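# Move one bottle from the cabinet to the bench

## Task

Take exactly one bottle out of the cabinet and leave it standing upright on the bench, while the remaining two bottles stay inside the cabinet.

## Robot and tools

Robot: two arms with six joints each, left_arm and right_arm, each carrying a two-finger parallel gripper (140 mm maximum opening, fingers rigid). Each arm sits on its own carriage on one shared floor track. left_rail carries left_arm and is always the one toward +y; right_rail carries right_arm. These names do not match image left and right.

Scene frame: fixed to the table. Table top is z = 0, +z is up, +x is the direction the arms face, +y is toward the left arm's side. The track runs along y at x = 0, with y = 0 at its middle. The table edge is at x = 0.17 m. An arm's base is at x = 0, y = its carriage position, z = 0.04 m. Positions are in metres, velocities in m/s and rad/s, orientation as a wxyz quaternion. The gripper's fingers point along its own +z and close along its own y. end_effector_position is the spot between the pads when closed; fingertips stick out roughly 9 to 33 mm beyond it depending on opening.

execute_actions(actions, cameras): runs a list of actions. Each action may have "rows" (1 to 15 rows, one per 1/30 s step), "steps" (1 to 450, default 15, at least the number of rows), "until" (a stop condition that reads only left_rail/right_rail fields, e.g. {"left_rail": {"position_status": ["!=", "moving"]}} or {"all": {"status": "ended"}}), and rail commands. A row is one flat list of 18 numbers in [-1, 1] that covers both arms: left dx, dy, dz, rx, ry, rz, gripper position, force_limit, speed, then the same nine for the right arm. dx..rz are an offset, not a pose: they count from that arm's Hand target as it was when the action began, expressed in the Hand target's own axes, with 1.0 = 0.6 m or 180 degrees; rx, ry, rz form one rotation vector. Every row in an action counts from that same start, so rows describe a path, and repeating an offset in a new action moves further. After the final row the arm keeps heading to that row's target for the remaining steps. All-zero pose numbers re-request the current Hand target. Ramp offsets up gradually (about 0.01 per row, i.e. 6 mm per step) rather than jumping. The gripper numbers are absolute commands, not offsets: position +1 fully open, about -0.8 pads touching, -1 closes until blocked; force_limit -1..+1 (softer to harder); speed -1..+1 (about 30 to 250 mm/s). A 0 is a real command, so resend the previous gripper values to leave a gripper unchanged. Rail commands: {"left_rail": {"position_m": y}} is an absolute carriage place on the track's y (left_rail -0.8 to 1.5, right_rail -1.5 to 0.8), plus optional speed_m_s (0.01 to 1) and acceleration_factor (0.1 to 1), or {"stop": true}. Carriages must stay roughly 0.78 m apart. After sending position_m, use an action with steps and an until on position_status, and let the carriage arrive before reaching for things. Images come only for an empty actions list or when cameras are named.

move(target, speed, blend, stop_force, zero, blocking, cameras): drives both grippers along straight lines. target is one 18-number row, or a list of up to 15 rows, laid out and scaled exactly as above; all rows are offsets from the Hand targets at the move's start, not from each other. speed is m/s (0.002 to 3.6, default 0.25). blend is a corner radius in m. stop_force (3 to 120 N) ends an arm's path when its wrist senses that much push; light, loose items may tip without being felt. Do not use stop_force to pull away from something the gripper presses on. blocking=false returns early; then call wait or stop before more rows or moves. The result adds a move: line such as done, off_target, held or fault.

wait(seconds 0 to 10): lets time pass. stop(): brakes a running move. zoom_image(camera, region [x0,y0,x1,y1] pixels, at most 504 each side): enlarge part of the latest image from cam_high, cam_low, cam_front, cam_side, cam_left_wrist or cam_right_wrist. zero_wrist_force(arm): re-zero that wrist sensor. read_manual(section): licence texts only. finished_scene(scene): ends the scene for good; only call it when the bottle stands on the bench on its own and the other two are still in the cabinet.

Reading results: Hand target is the base for the next offsets. Joint positions list rail (m) then six joint angles (rad). object_status: 0 moving, 1 blocked while opening, 2 blocked while closing (a grip), 3 reached the command or pads met (maybe nothing held). position_measured is in counts: 3 open, 230 pads together. Wrist force/torque are in the gripper's own axes. Rail position_status: moving, done, contact_stop, time_out, stopped, stopped_with_arm, stopped_for_other_arm, stopped_for_other_carriage; position_answer not_taken means resend once the carriage is at rest.

Cautions: orientation commands are clipped to within 32 degrees of the present orientation per step. The arms are stiff; commanding even slightly into a solid surface can trigger a fault stop (10 s), and about 150 N of outside force or a joint torque at its limit does the same. Arms must not touch or squeeze each other, and a gripper must not close on the other arm. Avoid paths passing near an arm's own base. Move held bottles gently so they do not slip, and never drop one, knock one over, or let anything fall off the table, onto the track or onto the strip between track and table. Holding loads or stretched poses heats motors; overheating locks the arm.

Each tool is called after "Call:" as name(argument=value, ...) on one line, values as JSON.

## Session

Call:
execute_actions(actions=[])

Scene clock: 0.00 s.
left_arm: end_effector_position=(+0.3456, +1.0766, +0.5800) position_measured=3 object_status=3 end_effector_quat_wxyz=(+0.000, +0.000, +1.000, +0.000) | right_arm: end_effector_position=(+0.3456, -1.0583, +0.5800) position_measured=3 object_status=3 end_effector_quat_wxyz=(+0.000, +0.000, +1.000, +0.000)
Joint positions: left_arm=[1.049 -0.316 -1.725 0.971 -0.816 -1.571 -0.316] | right_arm=[-1.086 -0.316 -1.725 0.971 -0.816 -1.571 -0.316]
Joint velocities: within noise
Joint torques (N m): no reading
Wrist force (N): no reading
Wrist torque (N m): no reading
Wrist force, peak (N): no reading
Hand target: left_arm +0.3456, +1.0766, +0.5800; +0.000, +0.000, +1.000, +0.000 | right_arm +0.3456, -1.0583, +0.5800; +0.000, +0.000, +1.000, +0.000
Tool commands: left_gripper/position=+1.0 left_gripper/force_limit=+1.0 left_gripper/speed=+1.0 right_gripper/position=+1.0 right_gripper/force_limit=+1.0 right_gripper/speed=+1.0
left_rail: position_m=1.049 position_status=done
right_rail: position_m=-1.086 position_status=done
camera_calibration:
cam_left_wrist: T_world_to_cam=[[-0.0215946, 0.999287, -0.030983, -1.03442], [0.929348, 0.0314887, 0.36786, -0.568707], [0.368573, -0.0208502, -0.929365, 0.574372], [0, 0, 0, 1]] pos_world=[0.29449, 1.06357, 0.710956]
cam_right_wrist: T_world_to_cam=[[0.0281951, 0.999484, 0.0153645, 1.05002], [0.941461, -0.0317177, 0.335628, -0.546658], [0.335942, 0.00500205, -0.941869, 0.573806], [0, 0, 0, 1]] pos_world=[0.292286, -1.06969, 0.707791]

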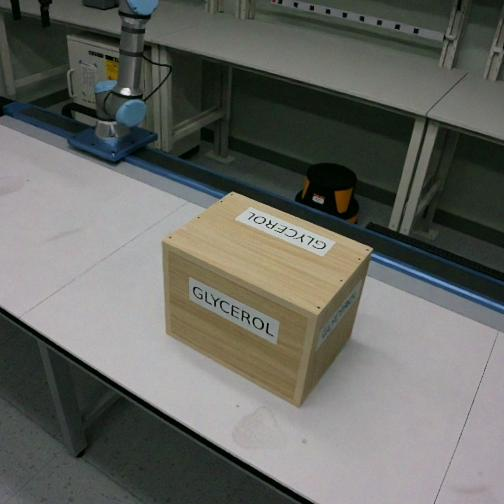

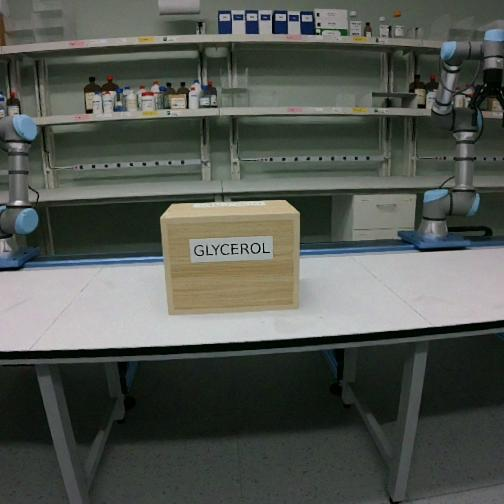

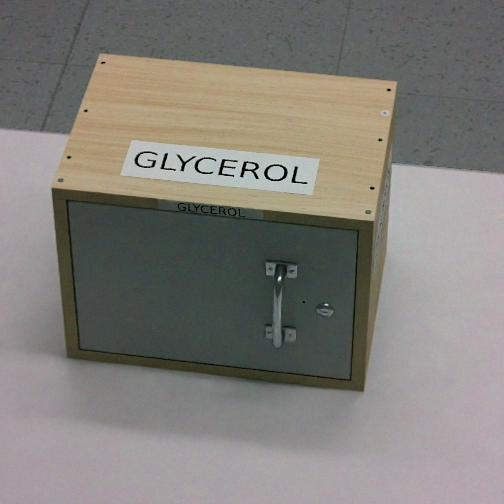

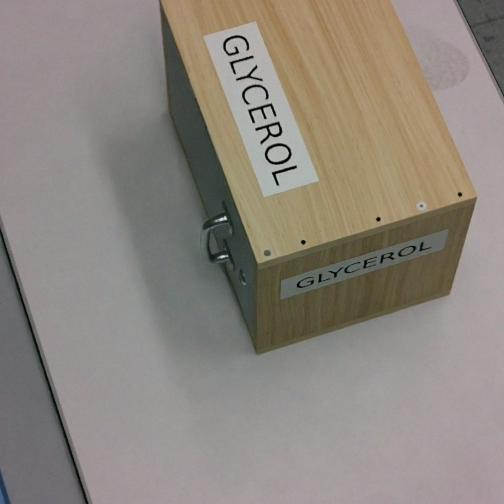

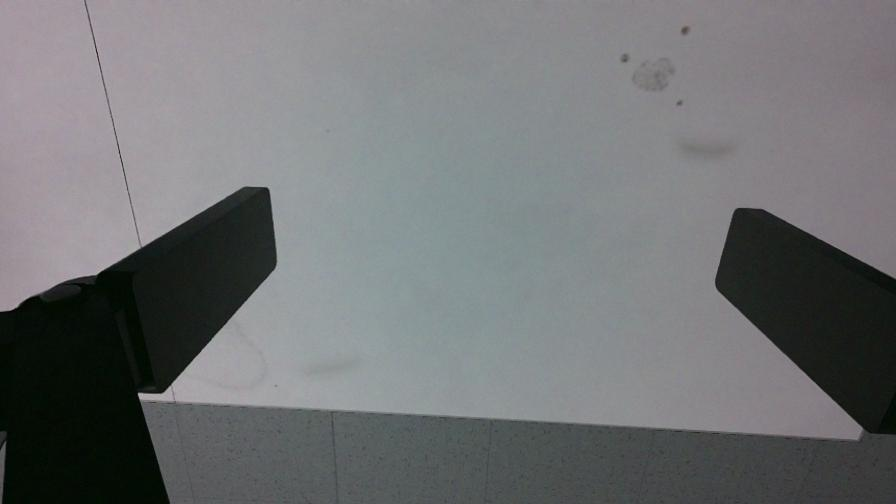

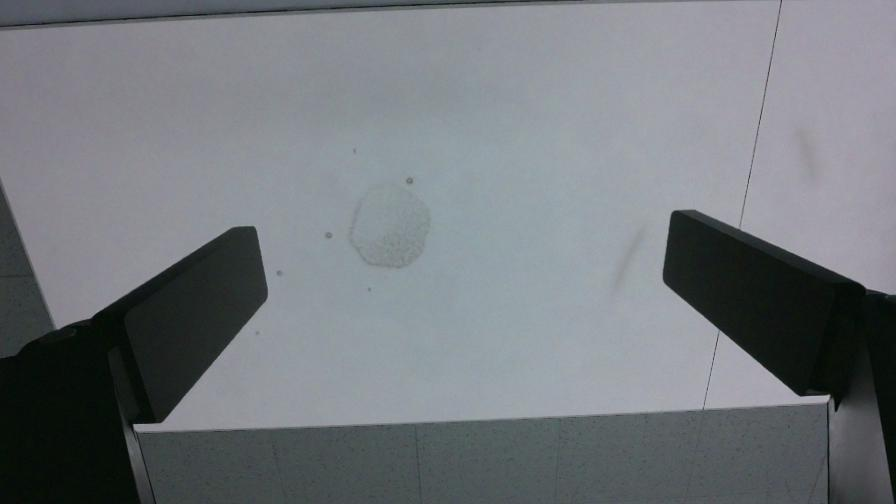

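Call:
execute_actions(actions=[{"left_rail":{"position_m":0.75},"rows":[[0,0,0,0,0,0,-0.08,0,0,0,0,0,0,0,0,-0.8,0,0]],"steps":100,"until":{"left_rail":{"position_status":["!=","moving"]}}}])

Call:
move(target=[0.06,-0.63,0.133,0,0,1,-0.08,0,0,0,0,0,0,0,0,-0.8,0,0], speed=0.5)

Call:
move(target=[0,0.73,0.592,-0.0787,0.3551,0.1235,-0.08,0,0,0,0,0,0,0,0,-0.8,0,0], speed=0.3, cameras=["cam_front","cam_side","cam_left_wrist"])

Scene clock: 4.50 s.
left_arm: end_effector_position=(+0.3456, +0.7773, +0.5800) position_measured=139 object_status=3 end_effector_quat_wxyz=(+0.000, +0.000, +1.000, +0.000) | right_arm: end_effector_position=(+0.3456, -1.0583, +0.5800) position_measured=229 object_status=3 end_effector_quat_wxyz=(+0.000, +0.000, +1.000, +0.000)
Joint positions: left_arm=[0.75 -0.316 -1.725 0.971 -0.816 -1.571 -0.316] | right_arm=[-1.086 -0.316 -1.725 0.971 -0.816 -1.571 -0.316]
Joint torques (N m): left_arm=[0.74 -12.1 -21.37 -2.76 0 0.33] | right_arm=[0.66 -11.28 -19.12 -2.6 -0.23 -0.26]
Wrist force (N): left_arm=[0.0 0.0 -0.1] | right_arm=[0.1 0.1 0.0]
Wrist torque (N m): left_arm=[-0.01 0.00 0.00] | right_arm=[0.03 -0.03 0.00]
Wrist force, peak (N): left_arm=[-0.1 1.7 0.1] | right_arm=[0.0 0.2 0.5]
Hand target: left_arm +0.3456, +0.7773, +0.5800; +0.000, +0.000, +1.000, +0.000 | right_arm +0.3456, -1.0583, +0.5800; +0.000, +0.000, +1.000, +0.000
Off the commanded pose: left_arm 0.000 m, 0 deg | right_arm 0.000 m, 0 deg.
left_rail: position_m=0.750 position_status=done
right_rail: position_m=-1.086 position_status=done

Scene clock: 8.47 s.
left_arm: end_effector_position=(+0.3096, +0.3993, +0.5002) position_measured=139 object_status=3 end_effector_quat_wxyz=(+0.000, +1.000, +0.000, +0.000) | right_arm: end_effector_position=(+0.3456, -1.0583, +0.5800) position_measured=229 object_status=3 end_effector_quat_wxyz=(+0.000, +0.000, +1.000, +0.000)
Joint positions: left_arm=[0.75 -1.137 -1.565 1.078 -1.083 -1.571 -4.278] | right_arm=[-1.086 -0.316 -1.725 0.971 -0.816 -1.571 -0.316]
Joint torques (N m): left_arm=[-7.38 -11.7 -39.48 -1.62 2.48 -1.57] | right_arm=[0.61 -11.2 -19.58 -2.75 -0.11 -0.22]
Wrist force (N): left_arm=[-0.2 0.8 -0.1] | right_arm=[0.1 0.3 0.1]
Wrist torque (N m): left_arm=[0.18 0.06 0.07] | right_arm=[0.06 -0.02 0.00]
Wrist force, peak (N): left_arm=[-0.3 1.3 0.4] | right_arm=[0.2 0.3 0.3]
Hand target: left_arm +0.3096, +0.3992, +0.5002; +0.000, +1.000, +0.000, +0.000 | right_arm +0.3456, -1.0583, +0.5800; +0.000, +0.000, +1.000, +0.000
Off the commanded pose: left_arm 0.000 m, 0 deg | right_arm 0.000 m, 0 deg.
left_rail: position_m=0.750 position_status=done
right_rail: position_m=-1.086 position_status=done
move: done

Scene clock: 11.40 s.
left_arm: end_effector_position=(+0.3096, -0.0387, +0.1450) position_measured=139 object_status=3 end_effector_quat_wxyz=(+0.116, +0.823, -0.182, +0.525) | right_arm: end_effector_position=(+0.3456, -1.0583, +0.5800) position_measured=229 object_status=3 end_effector_quat_wxyz=(+0.000, +0.000, +1.000, +0.000)
Joint positions: left_arm=[0.75 -1.69 -0.782 1.579 -2.957 -0.533 -4.053] | right_arm=[-1.086 -0.316 -1.725 0.971 -0.816 -1.571 -0.316]
Joint torques (N m): left_arm=[8.16 -39.85 -34.92 -4.45 -0.55 1.86] | right_arm=[0.81 -10.65 -19.43 -2.73 -0.07 -0.26]
Wrist force (N): left_arm=[0.6 -0.7 1.5] | right_arm=[0.2 0.3 0.1]
Wrist torque (N m): left_arm=[-0.13 -0.36 -0.09] | right_arm=[0.06 -0.04 0.00]
Wrist force, peak (N): left_arm=[-0.5 0.4 2.5] | right_arm=[0.0 0.4 0.3]
Hand target: left_arm +0.3096, -0.0388, +0.1450; +0.116, +0.823, -0.182, +0.525 | right_arm +0.3456, -1.0583, +0.5800; +0.000, +0.000, +1.000, +0.000
Off the commanded pose: left_arm 0.000 m, 0 deg | right_arm 0.000 m, 0 deg.
left_rail: position_m=0.750 position_status=done
right_rail: position_m=-1.086 position_status=done
move: done
camera_calibration:
cam_left_wrist: T_world_to_cam=[[-0.388249, -0.921532, 0.00644881, 0.099636], [-0.671507, 0.278105, -0.686831, 0.318129], [0.631143, -0.270992, -0.726789, 0.0397483], [0, 0, 0, 1]] pos_world=[0.227222, 0.0141161, 0.246747]
Images, in order (width x height): cam_front 504x504, cam_side 504x504, cam_left_wrist 896x504.

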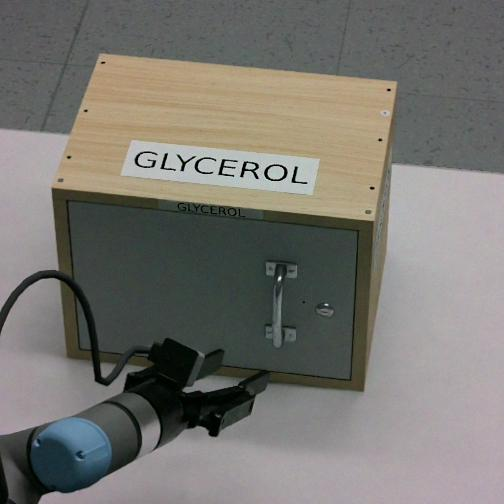

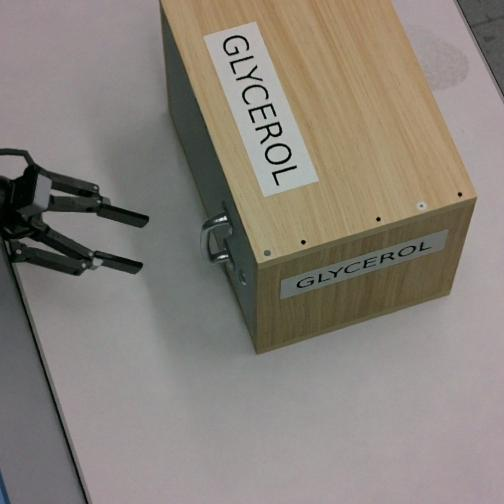

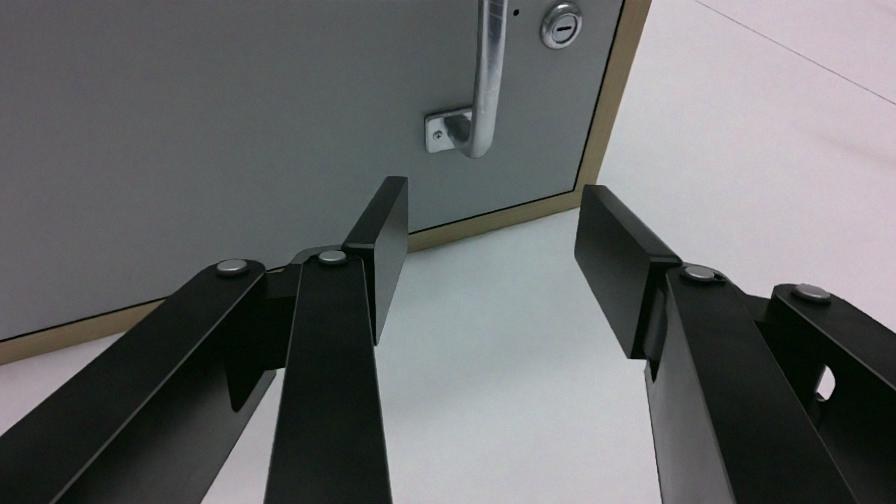

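Call:
move(target=[0.0705,0,0.151,0,0,0,-0.08,0,0,0,0,0,0,0,0,-0.8,0,0], speed=0.06, stop_force=8, cameras=["cam_side","cam_left_wrist"])

Scene clock: 14.57 s.
left_arm: end_effector_position=(+0.3991, -0.0803, +0.1451) position_measured=139 object_status=3 end_effector_quat_wxyz=(+0.116, +0.823, -0.182, +0.525) | right_arm: end_effector_position=(+0.3456, -1.0583, +0.5800) position_measured=229 object_status=3 end_effector_quat_wxyz=(+0.000, +0.000, +1.000, +0.000)
Joint positions: left_arm=[0.75 -1.556 -0.649 1.342 -3.015 -0.617 -3.86] | right_arm=[-1.086 -0.316 -1.725 0.971 -0.816 -1.571 -0.316]
Joint torques (N m): left_arm=[-0.87 -67.85 -7.84 -4.26 4.87 -1.54] | right_arm=[0.83 -10.92 -20.37 -2.76 0.01 -0.05]
Wrist force (N): left_arm=[-2.4 1.6 -4.9] | right_arm=[0.0 0.3 0.2]
Wrist torque (N m): left_arm=[-0.01 -0.21 -0.09] | right_arm=[0.05 -0.01 0.00]
Wrist force, peak (N): left_arm=[-5.0 -0.1 -11.4] | right_arm=[0.1 0.3 0.3]
Hand target: left_arm +0.3991, -0.0803, +0.1451; +0.116, +0.823, -0.182, +0.525 (not the last commanded pose) | right_arm +0.3456, -1.0583, +0.5800; +0.000, +0.000, +1.000, +0.000
Off the commanded pose: left_arm 0.001 m, 0 deg | right_arm 0.000 m, 0 deg.
left_rail: position_m=0.750 position_status=done
right_rail: position_m=-1.086 position_status=done
move: contact (left_arm)
camera_calibration:
cam_left_wrist: T_world_to_cam=[[-0.388445, -0.921448, 0.0066811, 0.0961469], [-0.671498, 0.278096, -0.686843, 0.38977], [0.631032, -0.271287, -0.726775, -0.0279619], [0, 0, 0, 1]] pos_world=[0.316722, -0.0273847, 0.246746]
Images, in order (width x height): cam_side 504x504, cam_left_wrist 896x504.

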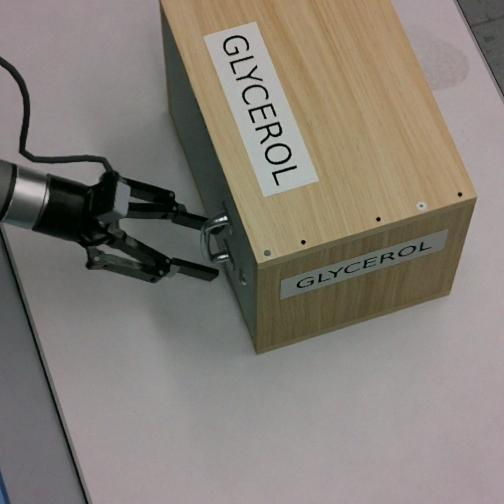

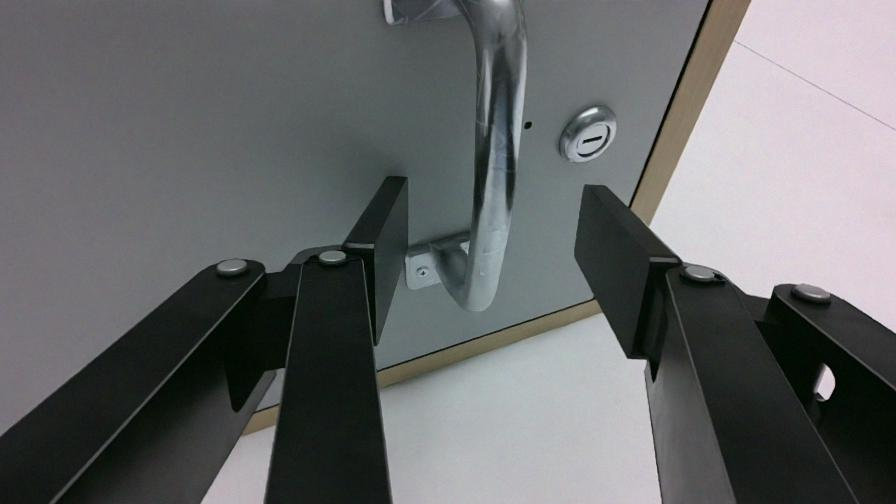

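Call:
move(target=[-0.0049,0,-0.0106,0,0,0,-0.08,0,0,0,0,0,0,0,0,-0.8,0,0], speed=0.05)

Call:
execute_actions(actions=[{"rows":[[0,0,0,0,0,0,-1,-0.1,-1,0,0,0,0,0,0,-0.8,0,0]],"steps":90}], cameras=["cam_left_wrist"])

Scene clock: 15.57 s.
left_arm: end_effector_position=(+0.3928, -0.0774, +0.1451) position_measured=139 object_status=3 end_effector_quat_wxyz=(+0.116, +0.823, -0.182, +0.525) | right_arm: end_effector_position=(+0.3456, -1.0583, +0.5800) position_measured=229 object_status=3 end_effector_quat_wxyz=(+0.000, +0.000, +1.000, +0.000)
Joint positions: left_arm=[0.75 -1.565 -0.659 1.361 -3.015 -0.611 -3.871] | right_arm=[-1.086 -0.316 -1.725 0.971 -0.816 -1.571 -0.316]
Joint torques (N m): left_arm=[-6.28 -67.79 -8.28 -1.81 3.98 -1.55] | right_arm=[0.7 -10.79 -19.89 -2.63 0.03 -0.17]
Wrist force (N): left_arm=[0.6 -0.4 0.6] | right_arm=[0.0 0.2 -0.1]
Wrist torque (N m): left_arm=[-0.05 -0.35 0.00] | right_arm=[0.04 0.00 0.00]
Wrist force, peak (N): left_arm=[-2.1 1.9 -5.0] | right_arm=[0.3 0.3 0.2]
Hand target: left_arm +0.3927, -0.0774, +0.1451; +0.116, +0.823, -0.182, +0.525 | right_arm +0.3456, -1.0583, +0.5800; +0.000, +0.000, +1.000, +0.000
Off the commanded pose: left_arm 0.000 m, 0 deg | right_arm 0.000 m, 0 deg.
left_rail: position_m=0.750 position_status=done
right_rail: position_m=-1.086 position_status=done
move: done

Scene clock: 18.77 s.
left_arm: end_effector_position=(+0.3927, -0.0774, +0.1451) position_measured=213 object_status=2 end_effector_quat_wxyz=(+0.116, +0.823, -0.182, +0.525) | right_arm: end_effector_position=(+0.3456, -1.0583, +0.5800) position_measured=229 object_status=3 end_effector_quat_wxyz=(+0.000, +0.000, +1.000, +0.000)
Joint positions: left_arm=[0.75 -1.565 -0.659 1.361 -3.015 -0.611 -3.871] | right_arm=[-1.086 -0.316 -1.725 0.971 -0.816 -1.571 -0.316]
Joint torques (N m): left_arm=[-6.64 -62.49 -39.2 -4.89 -3.37 -1.55] | right_arm=[0.43 -11.15 -19.42 -2.84 0.19 -0.12]
Wrist force (N): left_arm=[0.8 -9.1 -2.3] | right_arm=[0.2 0.2 0.0]
Wrist torque (N m): left_arm=[0.38 -0.38 0.51] | right_arm=[0.05 -0.04 0.00]
Wrist force, peak (N): left_arm=[0.1 -15.8 -1.2] | right_arm=[0.1 0.4 0.3]
Hand target: left_arm +0.3927, -0.0774, +0.1451; +0.116, +0.823, -0.182, +0.525 | right_arm +0.3456, -1.0583, +0.5800; +0.000, +0.000, +1.000, +0.000
Off the commanded pose: left_arm 0.000 m, 0 deg | right_arm 0.000 m, 0 deg.
left_rail: position_m=0.750 position_status=done
right_rail: position_m=-1.086 position_status=done
camera_calibration:
cam_left_wrist: T_world_to_cam=[[-0.388445, -0.921448, 0.0066811, 0.0963324], [-0.671498, 0.278096, -0.686843, 0.384734], [0.631032, -0.271287, -0.726775, -0.0230639], [0, 0, 0, 1]] pos_world=[0.310322, -0.0244847, 0.246846]
Images, in order (width x height): cam_left_wrist 896x504.

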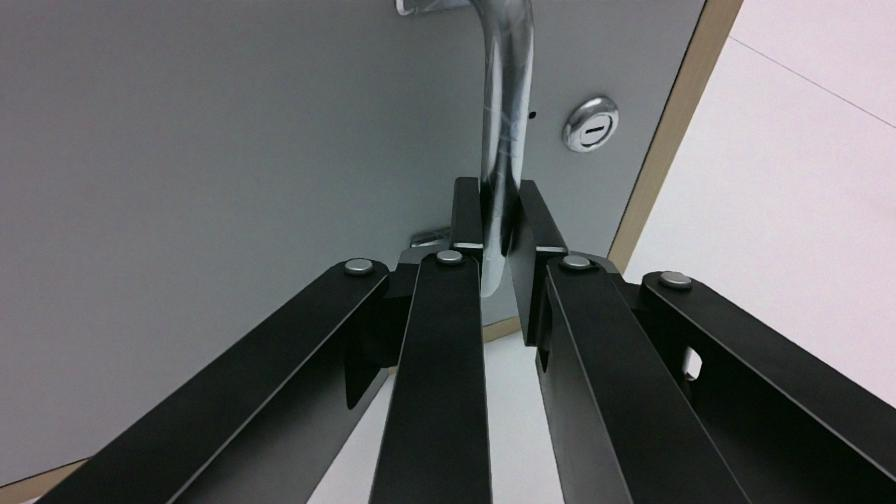

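Call:
move(target=[[-0.0323,0.0087,-0.0693,-0.0503,0,0.0235,-1,-0.1,-1,0,0,0,0,0,0,-0.8,0,0],[-0.0647,0.0038,-0.1387,-0.1006,0,0.047,-1,-0.1,-1,0,0,0,0,0,0,-0.8,0,0]], speed=0.05, blend=0.005, stop_force=45, cameras=["cam_front","cam_side"])

Scene clock: 24.77 s.
left_arm: end_effector_position=(+0.3086, -0.0406, +0.1451) position_measured=213 object_status=2 end_effector_quat_wxyz=(+0.206, +0.779, -0.323, +0.496) | right_arm: end_effector_position=(+0.3456, -1.0583, +0.5800) position_measured=229 object_status=3 end_effector_quat_wxyz=(+0.000, +0.000, +1.000, +0.000)
Joint positions: left_arm=[0.75 -1.612 -0.804 1.733 -3.467 -0.841 -3.572] | right_arm=[-1.086 -0.316 -1.725 0.971 -0.816 -1.571 -0.316]
Joint torques (N m): left_arm=[-4.75 -61.96 -3.97 -4.98 -0.3 1.73] | right_arm=[0.26 -11.36 -18.69 -2.69 0.21 -0.18]
Wrist force (N): left_arm=[0.0 2.8 5.6] | right_arm=[0.1 0.1 0.1]
Wrist torque (N m): left_arm=[-0.07 -0.26 0.46] | right_arm=[0.02 -0.02 0.00]
Wrist force, peak (N): left_arm=[3.2 11.2 6.2] | right_arm=[0.3 0.4 0.1]
Hand target: left_arm +0.3085, -0.0406, +0.1451; +0.206, +0.779, -0.323, +0.496 | right_arm +0.3456, -1.0583, +0.5800; +0.000, +0.000, +1.000, +0.000
Off the commanded pose: left_arm 0.000 m, 0 deg | right_arm 0.000 m, 0 deg.
left_rail: position_m=0.750 position_status=done
right_rail: position_m=-1.086 position_status=done
move: done
Images, in order (width x height): cam_front 504x504, cam_side 504x504.

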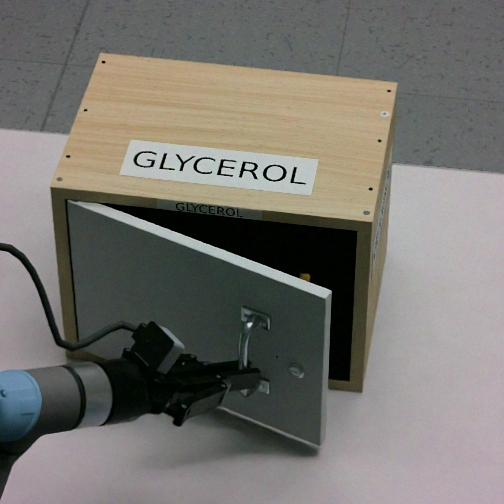

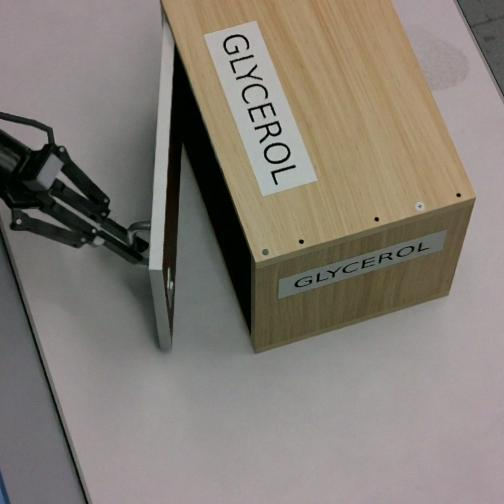

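Call:
move(target=[[-0.0323,0.0087,-0.0693,-0.0503,0,0.0235,-1,-0.1,-1,0,0,0,0,0,0,-0.8,0,0],[-0.0647,0.0038,-0.1387,-0.1006,0,0.047,-1,-0.1,-1,0,0,0,0,0,0,-0.8,0,0],[-0.0965,-0.0143,-0.2067,-0.151,0,0.0705,-1,-0.1,-1,0,0,0,0,0,0,-0.8,0,0],[-0.1402,-0.065,-0.3005,-0.226,0,0.1058,-1,-0.1,-1,0,0,0,0,0,0,-0.8,0,0],[-0.177,-0.1407,-0.3792,-0.302,0,0.141,-1,-0.1,-1,0,0,0,0,0,0,-0.8,0,0],[-0.2108,-0.2715,-0.4513,-0.4024,0,0.188,-1,-0.1,-1,0,0,0,0,0,0,-0.8,0,0]], speed=0.1, blend=0.005, stop_force=45, cameras=["cam_front","cam_side","cam_left_wrist"])

Scene clock: 33.43 s.
left_arm: end_effector_position=(+0.2123, +0.2858, +0.1449) position_measured=213 object_status=2 end_effector_quat_wxyz=(-0.476, -0.390, +0.748, -0.249) | right_arm: end_effector_position=(+0.3456, -1.0583, +0.5800) position_measured=229 object_status=3 end_effector_quat_wxyz=(+0.000, +0.000, +1.000, +0.000)
Joint positions: left_arm=[0.75 -0.865 -1.143 2.306 -3.231 -2.639 -2.124] | right_arm=[-1.086 -0.316 -1.725 0.971 -0.816 -1.571 -0.316]
Joint torques (N m): left_arm=[2.41 -46.69 -25.2 -1.97 -10.84 1.59] | right_arm=[0.59 -10.95 -18.99 -2.66 0.22 -0.09]
Wrist force (N): left_arm=[-12.8 -15.0 3.4] | right_arm=[0.0 0.4 -0.1]
Wrist torque (N m): left_arm=[0.45 -0.40 0.47] | right_arm=[0.08 -0.01 0.00]
Wrist force, peak (N): left_arm=[-28.0 -11.6 9.9] | right_arm=[-0.1 0.4 0.2]
Hand target: left_arm +0.2123, +0.2858, +0.1449; -0.476, -0.390, +0.748, -0.249 | right_arm +0.3456, -1.0583, +0.5800; +0.000, +0.000, +1.000, +0.000
Off the commanded pose: left_arm 0.000 m, 0 deg | right_arm 0.000 m, 0 deg.
left_rail: position_m=0.750 position_status=done
right_rail: position_m=-1.086 position_status=done
move: done
camera_calibration:
cam_left_wrist: T_world_to_cam=[[-0.840648, 0.541552, 0.00571761, 0.0388942], [0.390529, 0.613463, -0.686404, -0.159018], [-0.375231, -0.574791, -0.727198, 0.489578], [0, 0, 0, 1]] pos_world=[0.278503, 0.357894, 0.246647]
Images, in order (width x height): cam_front 504x504, cam_side 504x504, cam_left_wrist 896x504.

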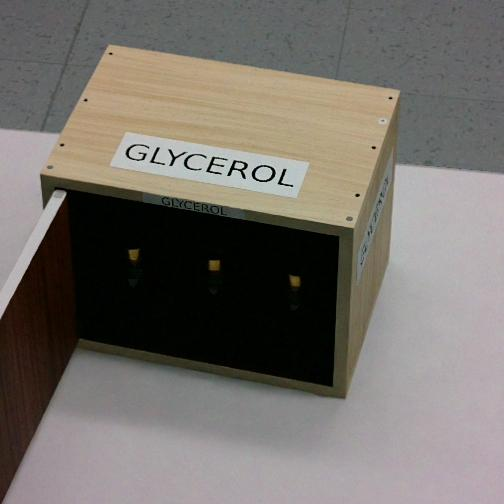

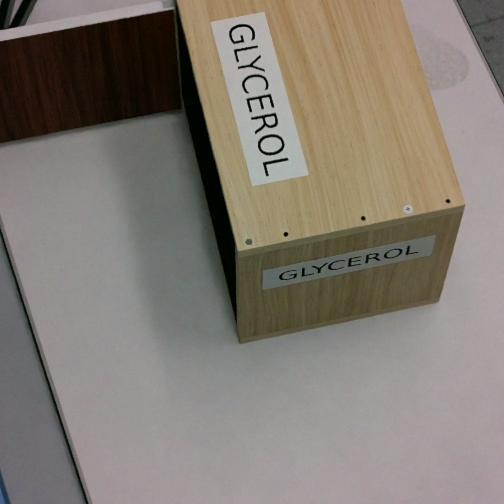

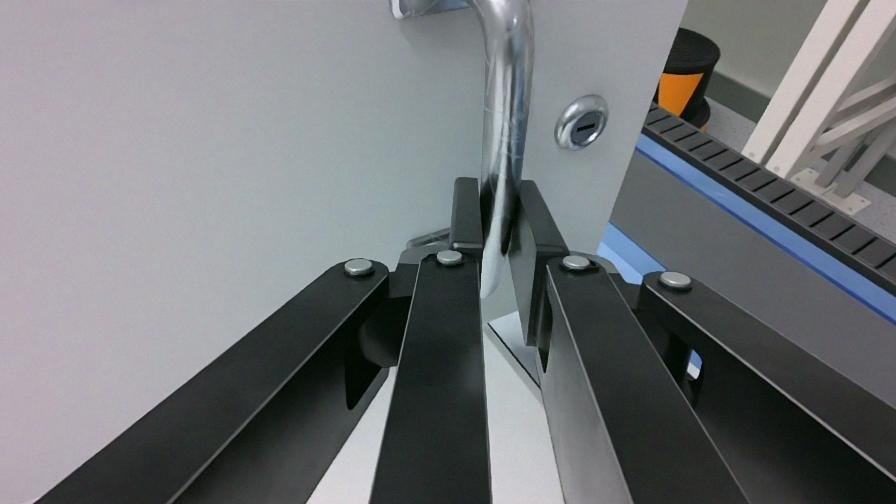

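Call:
execute_actions(actions=[{"rows":[[0,0,0,0,0,0,-0.08,-0.1,-1,0,0,0,0,0,0,0.124,0,0]],"right_rail":{"position_m":-0.55},"steps":150,"until":{"right_rail":{"position_status":["!=","moving"]}}}])

Call:
move(target=[-0.0564,0,-0.12,0,0,0,-0.08,-0.1,-1,0.076,0.287,0.167,0,0,1,0.124,0,0], speed=0.5)

Call:
move(target=[[0,0,0,0,0,0,-0.08,-0.1,-1,0,-0.533,0.467,0.0567,0.358,-0.089,0.124,0,0],[0,0,0,0,0,0,-0.08,-0.1,-1,0.145,-0.533,0.702,0.0567,0.358,-0.089,0.124,0,0]], speed=0.25, blend=0.02, cameras=["cam_front","cam_side","cam_right_wrist"])

Scene clock: 37.07 s.
left_arm: end_effector_position=(+0.2123, +0.2858, +0.1449) position_measured=139 object_status=3 end_effector_quat_wxyz=(-0.476, -0.390, +0.748, -0.249) | right_arm: end_effector_position=(+0.3456, -0.5228, +0.5800) position_measured=114 object_status=3 end_effector_quat_wxyz=(+0.000, +0.000, +1.000, +0.000)
Joint positions: left_arm=[0.75 -0.865 -1.143 2.306 -3.231 -2.639 -2.124] | right_arm=[-0.55 -0.316 -1.725 0.971 -0.816 -1.571 -0.316]
Joint torques (N m): left_arm=[-0.89 -20.07 -18.6 -4.4 0.25 1.69] | right_arm=[0.69 -11.14 -18.37 -2.82 0.21 -0.16]
Wrist force (N): left_arm=[1.4 -0.2 1.3] | right_arm=[0.1 0.1 0.1]
Wrist torque (N m): left_arm=[-0.02 -0.53 -0.09] | right_arm=[0.03 -0.03 0.00]
Wrist force, peak (N): left_arm=[-12.7 -15.2 3.6] | right_arm=[0.0 -1.6 0.1]
Hand target: left_arm +0.2123, +0.2858, +0.1449; -0.476, -0.390, +0.748, -0.249 | right_arm +0.3456, -0.5228, +0.5800; +0.000, +0.000, +1.000, +0.000
Off the commanded pose: left_arm 0.000 m, 0 deg | right_arm 0.000 m, 0 deg.
left_rail: position_m=0.750 position_status=done
right_rail: position_m=-0.550 position_status=done

Scene clock: 41.00 s.
left_arm: end_effector_position=(+0.2578, +0.3510, +0.1447) position_measured=139 object_status=3 end_effector_quat_wxyz=(-0.476, -0.390, +0.748, -0.249) | right_arm: end_effector_position=(+0.3000, -0.3505, +0.4798) position_measured=114 object_status=3 end_effector_quat_wxyz=(+0.000, +1.000, +0.000, +0.000)
Joint positions: left_arm=[0.75 -0.681 -1.233 2.293 -2.782 -2.699 -1.737] | right_arm=[-0.55 0.208 -1.842 1.368 -1.097 -1.571 -2.934]
Joint torques (N m): left_arm=[8.01 -40.54 -29.73 -1.84 -4.76 2.12] | right_arm=[5.77 -17.19 -11.79 -5.05 2.47 -1.77]
Wrist force (N): left_arm=[0.9 -0.7 1.4] | right_arm=[0.0 0.1 -0.1]
Wrist torque (N m): left_arm=[-0.09 -0.45 -0.10] | right_arm=[0.00 -0.01 0.16]
Wrist force, peak (N): left_arm=[1.2 -0.8 2.1] | right_arm=[-0.2 -0.3 -0.5]
Hand target: left_arm +0.2578, +0.3510, +0.1447; -0.476, -0.390, +0.748, -0.249 | right_arm +0.3000, -0.3506, +0.4798; +0.000, +1.000, +0.000, +0.000
Off the commanded pose: left_arm 0.000 m, 0 deg | right_arm 0.000 m, 0 deg.
left_rail: position_m=0.750 position_status=done
right_rail: position_m=-0.550 position_status=done
move: done

Scene clock: 44.73 s.
left_arm: end_effector_position=(+0.2578, +0.3510, +0.1447) position_measured=139 object_status=3 end_effector_quat_wxyz=(-0.476, -0.390, +0.748, -0.249) | right_arm: end_effector_position=(+0.3870, -0.0308, +0.0587) position_measured=114 object_status=3 end_effector_quat_wxyz=(-0.084, +0.833, +0.132, +0.531)
Joint positions: left_arm=[0.75 -0.68 -1.233 2.293 -2.782 -2.699 -1.737] | right_arm=[-0.55 1 -0.748 2.153 -4.004 -2.183 -2.808]
Joint torques (N m): left_arm=[7.54 -40.57 -29.43 -1.87 -4.7 2.16] | right_arm=[-9.79 -30.18 -19.23 -5.5 1.97 -2.17]
Wrist force (N): left_arm=[1.1 -0.7 1.6] | right_arm=[0.8 -0.6 1.3]
Wrist torque (N m): left_arm=[-0.08 -0.48 -0.10] | right_arm=[-0.20 -0.08 0.22]
Wrist force, peak (N): left_arm=[1.1 -1.0 1.9] | right_arm=[-0.7 -0.4 2.7]
Hand target: left_arm +0.2578, +0.3510, +0.1447; -0.476, -0.390, +0.748, -0.249 | right_arm +0.3870, -0.0308, +0.0586; -0.084, +0.833, +0.132, +0.531
Off the commanded pose: left_arm 0.000 m, 0 deg | right_arm 0.000 m, 0 deg.
left_rail: position_m=0.750 position_status=done
right_rail: position_m=-0.550 position_status=done
move: done
camera_calibration:
cam_right_wrist: T_world_to_cam=[[0.284177, -0.958582, -0.0190611, -0.127462], [-0.67755, -0.186718, -0.71138, 0.30511], [0.678357, 0.215073, -0.702549, -0.0764011], [0, 0, 0, 1]] pos_world=[0.294776, -0.0487815, 0.160944]
Images, in order (width x height): cam_front 504x504, cam_side 504x504, cam_right_wrist 896x504.

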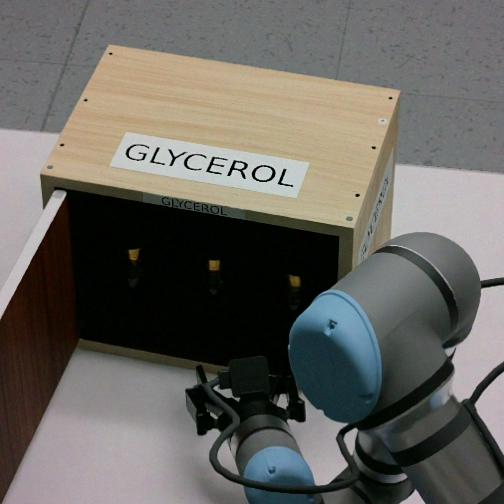

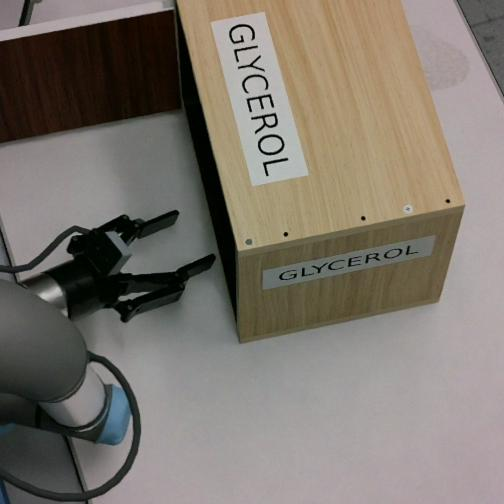

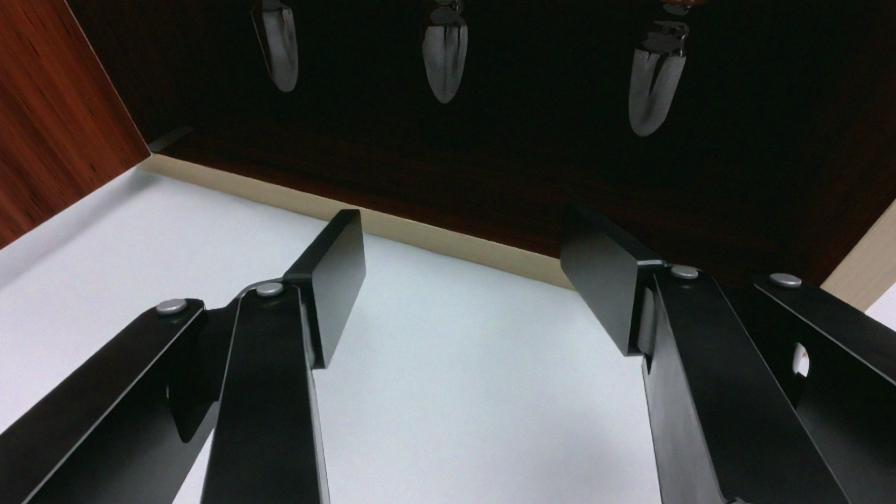

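Call:
move(target=[0,0,0,0,0,0,-0.08,-0.1,-1,0.0987,0,0.2114,0,0,0,0.124,0,0], speed=0.1, stop_force=6, cameras=["cam_right_wrist"])

Scene clock: 47.47 s.
left_arm: end_effector_position=(+0.2578, +0.3510, +0.1447) position_measured=139 object_status=3 end_effector_quat_wxyz=(-0.476, -0.390, +0.748, -0.249) | right_arm: end_effector_position=(+0.5201, +0.0125, +0.0587) position_measured=114 object_status=3 end_effector_quat_wxyz=(-0.084, +0.833, +0.132, +0.531)
Joint positions: left_arm=[0.75 -0.68 -1.233 2.293 -2.782 -2.699 -1.737] | right_arm=[-0.55 0.833 -0.674 1.874 -3.849 -2.037 -2.905]
Joint torques (N m): left_arm=[7.52 -40.65 -29.87 -1.8 -4.65 2.24] | right_arm=[-10.41 -35.97 -23.17 -0.82 2.12 -1.83]
Wrist force (N): left_arm=[1.1 -0.7 1.4] | right_arm=[0.6 -0.6 1.5]
Wrist torque (N m): left_arm=[-0.08 -0.49 -0.11] | right_arm=[-0.21 -0.04 0.24]
Wrist force, peak (N): left_arm=[1.3 -0.8 1.7] | right_arm=[1.3 -0.9 2.4]
Hand target: left_arm +0.2578, +0.3510, +0.1447; -0.476, -0.390, +0.748, -0.249 | right_arm +0.5201, +0.0125, +0.0587; -0.084, +0.833, +0.132, +0.531
Off the commanded pose: left_arm 0.000 m, 0 deg | right_arm 0.000 m, 0 deg.
left_rail: position_m=0.750 position_status=done
right_rail: position_m=-0.550 position_status=done
move: done
camera_calibration:
cam_right_wrist: T_world_to_cam=[[0.284177, -0.958582, -0.0190611, -0.123904], [-0.67755, -0.186718, -0.71138, 0.403425], [0.678357, 0.215073, -0.702549, -0.176049], [0, 0, 0, 1]] pos_world=[0.427976, -0.00558154, 0.160944]
Images, in order (width x height): cam_right_wrist 896x504.

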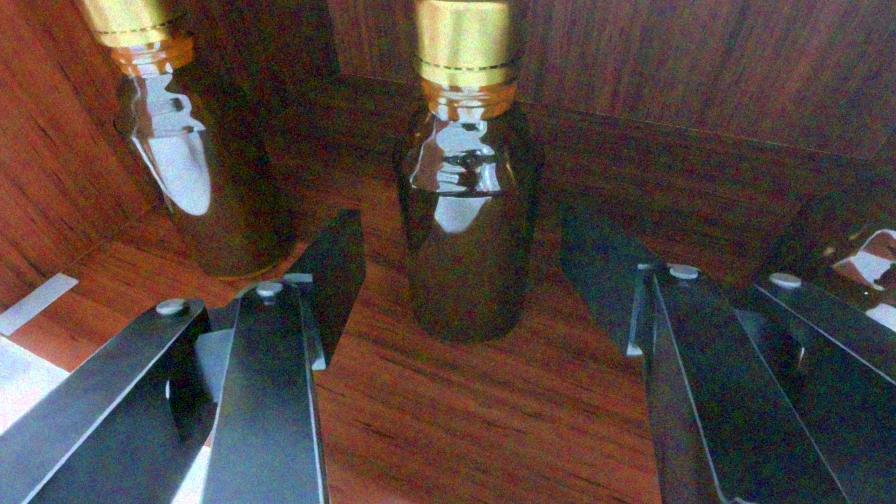

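Call:
move(target=[0,0,0,0,0,0,-0.08,-0.1,-1,0.0155,0,0.0332,0,0,0,0.124,0,0], speed=0.05, stop_force=6)

Call:
execute_actions(actions=[{"rows":[[0,0,0,0,0,0,-0.08,-0.1,-1,0,0,0,0,0,0,-1,-0.1,-1]],"steps":85}], cameras=["cam_right_wrist"])

Scene clock: 49.20 s.
left_arm: end_effector_position=(+0.2578, +0.3510, +0.1447) position_measured=139 object_status=3 end_effector_quat_wxyz=(-0.476, -0.390, +0.748, -0.249) | right_arm: end_effector_position=(+0.5410, +0.0193, +0.0587) position_measured=114 object_status=3 end_effector_quat_wxyz=(-0.084, +0.833, +0.132, +0.531)
Joint positions: left_arm=[0.75 -0.68 -1.233 2.293 -2.782 -2.699 -1.737] | right_arm=[-0.55 0.813 -0.658 1.823 -3.819 -2.019 -2.915]
Joint torques (N m): left_arm=[7.83 -40.4 -29.44 -1.84 -4.63 2.13] | right_arm=[-9.66 -37.59 -25.19 -0.91 2.05 -1.9]
Wrist force (N): left_arm=[1.2 -0.6 1.6] | right_arm=[0.7 -0.7 1.3]
Wrist torque (N m): left_arm=[-0.06 -0.51 -0.10] | right_arm=[-0.22 -0.06 0.23]
Wrist force, peak (N): left_arm=[1.0 -1.1 1.7] | right_arm=[1.0 -0.7 1.9]
Hand target: left_arm +0.2578, +0.3510, +0.1447; -0.476, -0.390, +0.748, -0.249 | right_arm +0.5410, +0.0193, +0.0587; -0.084, +0.833, +0.132, +0.531
Off the commanded pose: left_arm 0.000 m, 0 deg | right_arm 0.000 m, 0 deg.
left_rail: position_m=0.750 position_status=done
right_rail: position_m=-0.550 position_status=done
move: done

Scene clock: 52.23 s.
left_arm: end_effector_position=(+0.2578, +0.3510, +0.1447) position_measured=139 object_status=3 end_effector_quat_wxyz=(-0.476, -0.390, +0.748, -0.249) | right_arm: end_effector_position=(+0.5411, +0.0193, +0.0587) position_measured=161 object_status=2 end_effector_quat_wxyz=(-0.084, +0.833, +0.132, +0.531)
Joint positions: left_arm=[0.75 -0.68 -1.233 2.293 -2.782 -2.699 -1.737] | right_arm=[-0.55 0.813 -0.658 1.823 -3.819 -2.019 -2.915]
Joint torques (N m): left_arm=[7.55 -40.41 -29.55 -1.82 -4.67 2.23] | right_arm=[12.06 -37 -9.14 -0.81 2.05 0.67]
Wrist force (N): left_arm=[1.0 -0.8 1.3] | right_arm=[6.1 3.3 -4.1]
Wrist torque (N m): left_arm=[-0.10 -0.46 -0.11] | right_arm=[-0.32 -0.32 0.05]
Wrist force, peak (N): left_arm=[1.2 -1.0 1.7] | right_arm=[6.1 3.3 -4.1]
Hand target: left_arm +0.2578, +0.3510, +0.1447; -0.476, -0.390, +0.748, -0.249 | right_arm +0.5410, +0.0193, +0.0587; -0.084, +0.833, +0.132, +0.531
Off the commanded pose: left_arm 0.000 m, 0 deg | right_arm 0.000 m, 0 deg.
left_rail: position_m=0.750 position_status=done
right_rail: position_m=-0.550 position_status=done
camera_calibration:
cam_right_wrist: T_world_to_cam=[[0.284158, -0.958588, -0.0190412, -0.123317], [-0.677504, -0.186704, -0.711428, 0.418914], [0.678411, 0.215058, -0.702501, -0.191651], [0, 0, 0, 1]] pos_world=[0.448876, 0.0012184, 0.161044]
Images, in order (width x height): cam_right_wrist 896x504.

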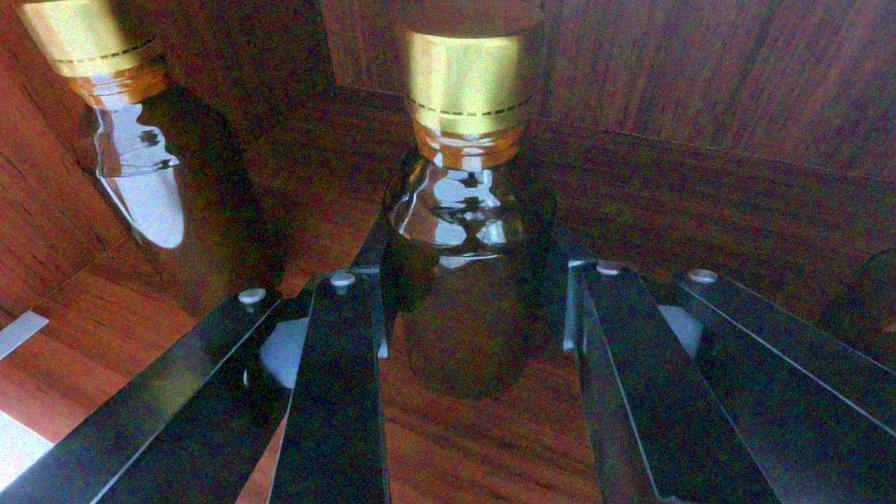

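Call:
move(target=[[0,0,0,0,0,0,-0.08,-0.1,-1,0.0453,0,-0.0211,0,0,0,-1,-0.1,-1],[0,0,0,0,0,0,-0.08,-0.1,-1,-0.088,0,-0.308,0,0,0,-1,-0.1,-1]], speed=[0.06,0.1], cameras=["cam_front"])

Call:
move(target=[[0,0,0,0,0,0,-0.08,-0.1,-1,-0.0498,0,0.0232,0,0,0,-1,-0.1,-1],[0,0,0,0,0,0,-0.08,-0.1,-1,-0.08,0,0.0373,0,0,0,-1,-0.1,-1]], speed=[0.05,0.01], stop_force=4, cameras=["cam_right_wrist"])

Call:
move(target=[0,0,0,0,0,0,-0.08,-0.1,-1,-0.006,0,0.0028,0,0,0,-1,-0.1,-1], speed=0.005, stop_force=4)

Scene clock: 55.83 s.
left_arm: end_effector_position=(+0.2578, +0.3511, +0.1447) position_measured=139 object_status=3 end_effector_quat_wxyz=(-0.476, -0.390, +0.748, -0.249) | right_arm: end_effector_position=(+0.3607, -0.0393, +0.0889) position_measured=161 object_status=2 end_effector_quat_wxyz=(-0.084, +0.833, +0.132, +0.531)
Joint positions: left_arm=[0.75 -0.68 -1.233 2.293 -2.782 -2.699 -1.737] | right_arm=[-0.55 1.043 -0.845 2.217 -3.955 -2.219 -2.781]
Joint torques (N m): left_arm=[6.9 -40.65 -29.95 -1.82 -4.61 2.24] | right_arm=[10.29 -44.33 2.45 -6.01 -3.65 1.52]
Wrist force (N): left_arm=[0.8 -0.8 1.4] | right_arm=[-2.0 -0.5 2.6]
Wrist torque (N m): left_arm=[-0.12 -0.42 -0.10] | right_arm=[-0.18 0.03 0.02]
Wrist force, peak (N): left_arm=[1.1 -0.9 1.8] | right_arm=[6.2 3.9 -3.9]
Hand target: left_arm +0.2578, +0.3511, +0.1447; -0.476, -0.390, +0.748, -0.249 | right_arm +0.3605, -0.0394, +0.0889; -0.084, +0.833, +0.132, +0.531
Off the commanded pose: left_arm 0.000 m, 0 deg | right_arm 0.000 m, 0 deg.
left_rail: position_m=0.750 position_status=done
right_rail: position_m=-0.550 position_status=done
move: done
Images, in order (width x height): cam_front 504x504.

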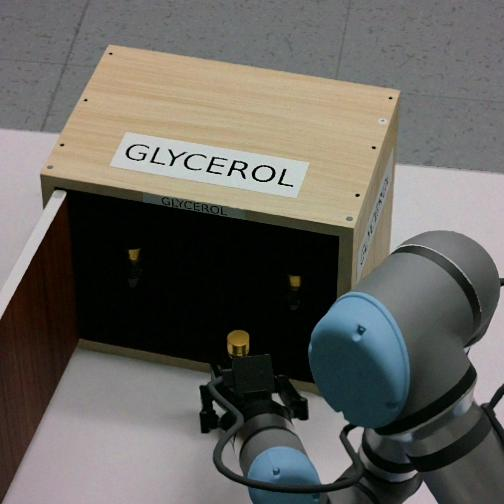

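Scene clock: 59.17 s.
left_arm: end_effector_position=(+0.2578, +0.3511, +0.1447) position_measured=139 object_status=3 end_effector_quat_wxyz=(-0.476, -0.390, +0.748, -0.249) | right_arm: end_effector_position=(+0.3605, -0.0393, +0.0405) position_measured=161 object_status=2 end_effector_quat_wxyz=(-0.084, +0.833, +0.132, +0.531)
Joint positions: left_arm=[0.75 -0.68 -1.233 2.293 -2.782 -2.699 -1.737] | right_arm=[-0.55 1.044 -0.705 2.184 -4.061 -2.219 -2.78]
Joint torques (N m): left_arm=[6.31 -40.36 -29.6 -1.74 -4.56 2.13] | right_arm=[-4.71 -45.46 5.77 -1.57 -1.87 0.08]
Wrist force (N): left_arm=[0.8 -0.8 1.2] | right_arm=[-1.5 -1.0 2.2]
Wrist torque (N m): left_arm=[-0.10 -0.42 -0.10] | right_arm=[-0.29 -0.04 0.06]
Wrist force, peak (N): left_arm=[1.2 -1.0 1.6] | right_arm=[10.5 -0.2 -6.2]
Hand target: left_arm +0.2578, +0.3511, +0.1447; -0.476, -0.390, +0.748, -0.249 | right_arm +0.3605, -0.0393, +0.0405; -0.084, +0.833, +0.132, +0.531 (not the last commanded pose)
Off the commanded pose: left_arm 0.000 m, 0 deg | right_arm 0.005 m, 0 deg.
left_rail: position_m=0.750 position_status=done
right_rail: position_m=-0.550 position_status=done
move: contact (right_arm); path passed 1 of 2 targets
camera_calibration:
cam_right_wrist: T_world_to_cam=[[0.284242, -0.958564, -0.0189927, -0.128574], [-0.677523, -0.18681, -0.711382, 0.272728], [0.678357, 0.215073, -0.702549, -0.0693589], [0, 0, 0, 1]] pos_world=[0.268376, -0.0573813, 0.142844]
Images, in order (width x height): cam_right_wrist 896x504.

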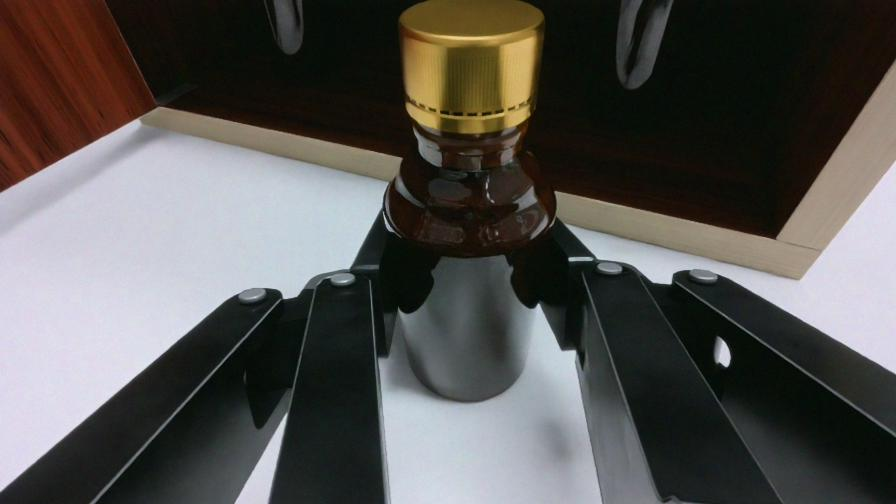

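Scene clock: 60.03 s.
left_arm: end_effector_position=(+0.2578, +0.3511, +0.1447) position_measured=139 object_status=3 end_effector_quat_wxyz=(-0.476, -0.390, +0.748, -0.249) | right_arm: end_effector_position=(+0.3605, -0.0394, +0.0404) position_measured=161 object_status=2 end_effector_quat_wxyz=(-0.084, +0.833, +0.132, +0.531)
Joint positions: left_arm=[0.75 -0.68 -1.233 2.293 -2.782 -2.699 -1.737] | right_arm=[-0.55 1.044 -0.705 2.184 -4.062 -2.219 -2.78]
Joint torques (N m): left_arm=[6.27 -40.33 -29.76 -1.82 -4.6 2.17] | right_arm=[-4.96 -42.82 -6.25 -0.5 -1.81 0.44]
Wrist force (N): left_arm=[1.0 -0.9 1.5] | right_arm=[2.1 -2.0 1.1]
Wrist torque (N m): left_arm=[-0.11 -0.46 -0.11] | right_arm=[-0.32 -0.16 0.03]
Wrist force, peak (N): left_arm=[1.2 -0.9 1.5] | right_arm=[6.7 -3.3 -0.2]
Hand target: left_arm +0.2578, +0.3511, +0.1447; -0.476, -0.390, +0.748, -0.249 | right_arm +0.3605, -0.0394, +0.0404; -0.084, +0.833, +0.132, +0.531 (not the last commanded pose)
Off the commanded pose: left_arm 0.000 m, 0 deg | right_arm 0.004 m, 0 deg.
left_rail: position_m=0.750 position_status=done
right_rail: position_m=-0.550 position_status=done
move: contact (right_arm)

Call:
execute_actions(actions=[{"rows":[[0,0,0,0,0,0,-0.08,-0.1,-1,0,0,0,0,0,0,0.3,-0.1,-1]],"steps":50}])

Call:
move(target=[0,0,0,0,0,0,-0.08,-0.1,-1,0.02,0,-0.19,0,0,0,0.3,-0.1,-1], speed=0.08, cameras=["cam_right_wrist","cam_front"])

Scene clock: 62.20 s.
left_arm: end_effector_position=(+0.2578, +0.3511, +0.1447) position_measured=139 object_status=3 end_effector_quat_wxyz=(-0.476, -0.390, +0.748, -0.249) | right_arm: end_effector_position=(+0.3605, -0.0394, +0.0404) position_measured=91 object_status=3 end_effector_quat_wxyz=(-0.084, +0.833, +0.132, +0.531)
Joint positions: left_arm=[0.75 -0.68 -1.233 2.293 -2.782 -2.699 -1.737] | right_arm=[-0.55 1.044 -0.705 2.184 -4.061 -2.219 -2.78]
Joint torques (N m): left_arm=[6.25 -40.3 -29.55 -1.81 -4.45 2.15] | right_arm=[-4.44 -43.54 -6.66 -2.29 -1.83 0.52]
Wrist force (N): left_arm=[0.8 -0.7 1.5] | right_arm=[0.8 -1.0 1.4]
Wrist torque (N m): left_arm=[-0.09 -0.43 -0.11] | right_arm=[-0.29 -0.08 0.06]
Wrist force, peak (N): left_arm=[1.2 -0.7 1.8] | right_arm=[2.2 -1.8 1.2]
Hand target: left_arm +0.2578, +0.3511, +0.1447; -0.476, -0.390, +0.748, -0.249 | right_arm +0.3605, -0.0394, +0.0404; -0.084, +0.833, +0.132, +0.531
Off the commanded pose: left_arm 0.000 m, 0 deg | right_arm 0.000 m, 0 deg.
left_rail: position_m=0.750 position_status=done
right_rail: position_m=-0.550 position_status=done

Scene clock: 64.17 s.
left_arm: end_effector_position=(+0.2578, +0.3511, +0.1447) position_measured=139 object_status=3 end_effector_quat_wxyz=(-0.476, -0.390, +0.748, -0.249) | right_arm: end_effector_position=(+0.2671, -0.0697, +0.0995) position_measured=91 object_status=3 end_effector_quat_wxyz=(-0.084, +0.833, +0.132, +0.531)
Joint positions: left_arm=[0.75 -0.68 -1.233 2.293 -2.782 -2.699 -1.737] | right_arm=[-0.55 1.228 -0.92 2.358 -3.928 -2.371 -2.641]
Joint torques (N m): left_arm=[6.27 -40.64 -30.02 -1.78 -4.46 2.14] | right_arm=[11.15 -39.42 5.61 -0.74 -3.93 1.59]
Wrist force (N): left_arm=[0.9 -0.5 1.5] | right_arm=[1.0 -1.0 1.4]
Wrist torque (N m): left_arm=[-0.05 -0.45 -0.10] | right_arm=[-0.27 -0.10 0.02]
Wrist force, peak (N): left_arm=[1.2 -0.6 1.9] | right_arm=[1.0 -1.1 2.2]
Hand target: left_arm +0.2578, +0.3511, +0.1447; -0.476, -0.390, +0.748, -0.249 | right_arm +0.2671, -0.0697, +0.0995; -0.084, +0.833, +0.132, +0.531
Off the commanded pose: left_arm 0.000 m, 0 deg | right_arm 0.000 m, 0 deg.
left_rail: position_m=0.750 position_status=done
right_rail: position_m=-0.550 position_status=done
move: done
camera_calibration:
cam_right_wrist: T_world_to_cam=[[0.284242, -0.958564, -0.0189927, -0.130046], [-0.677523, -0.18681, -0.711382, 0.24574], [0.678357, 0.215073, -0.702549, 0.0419882], [0, 0, 0, 1]] pos_world=[0.174976, -0.0877813, 0.201844]
Images, in order (width x height): cam_front 504x504, cam_right_wrist 896x504.

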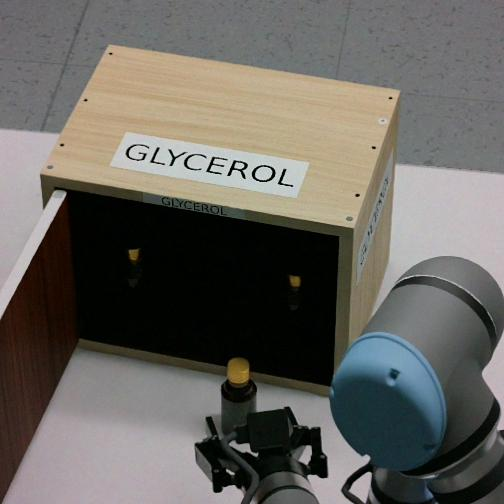

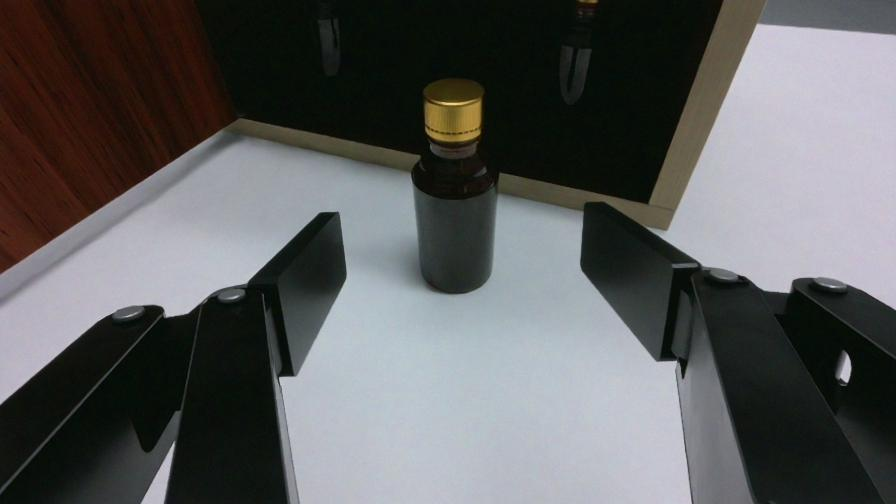

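Call:
finished_scene(scene=2)

The scene is finished: the task was done.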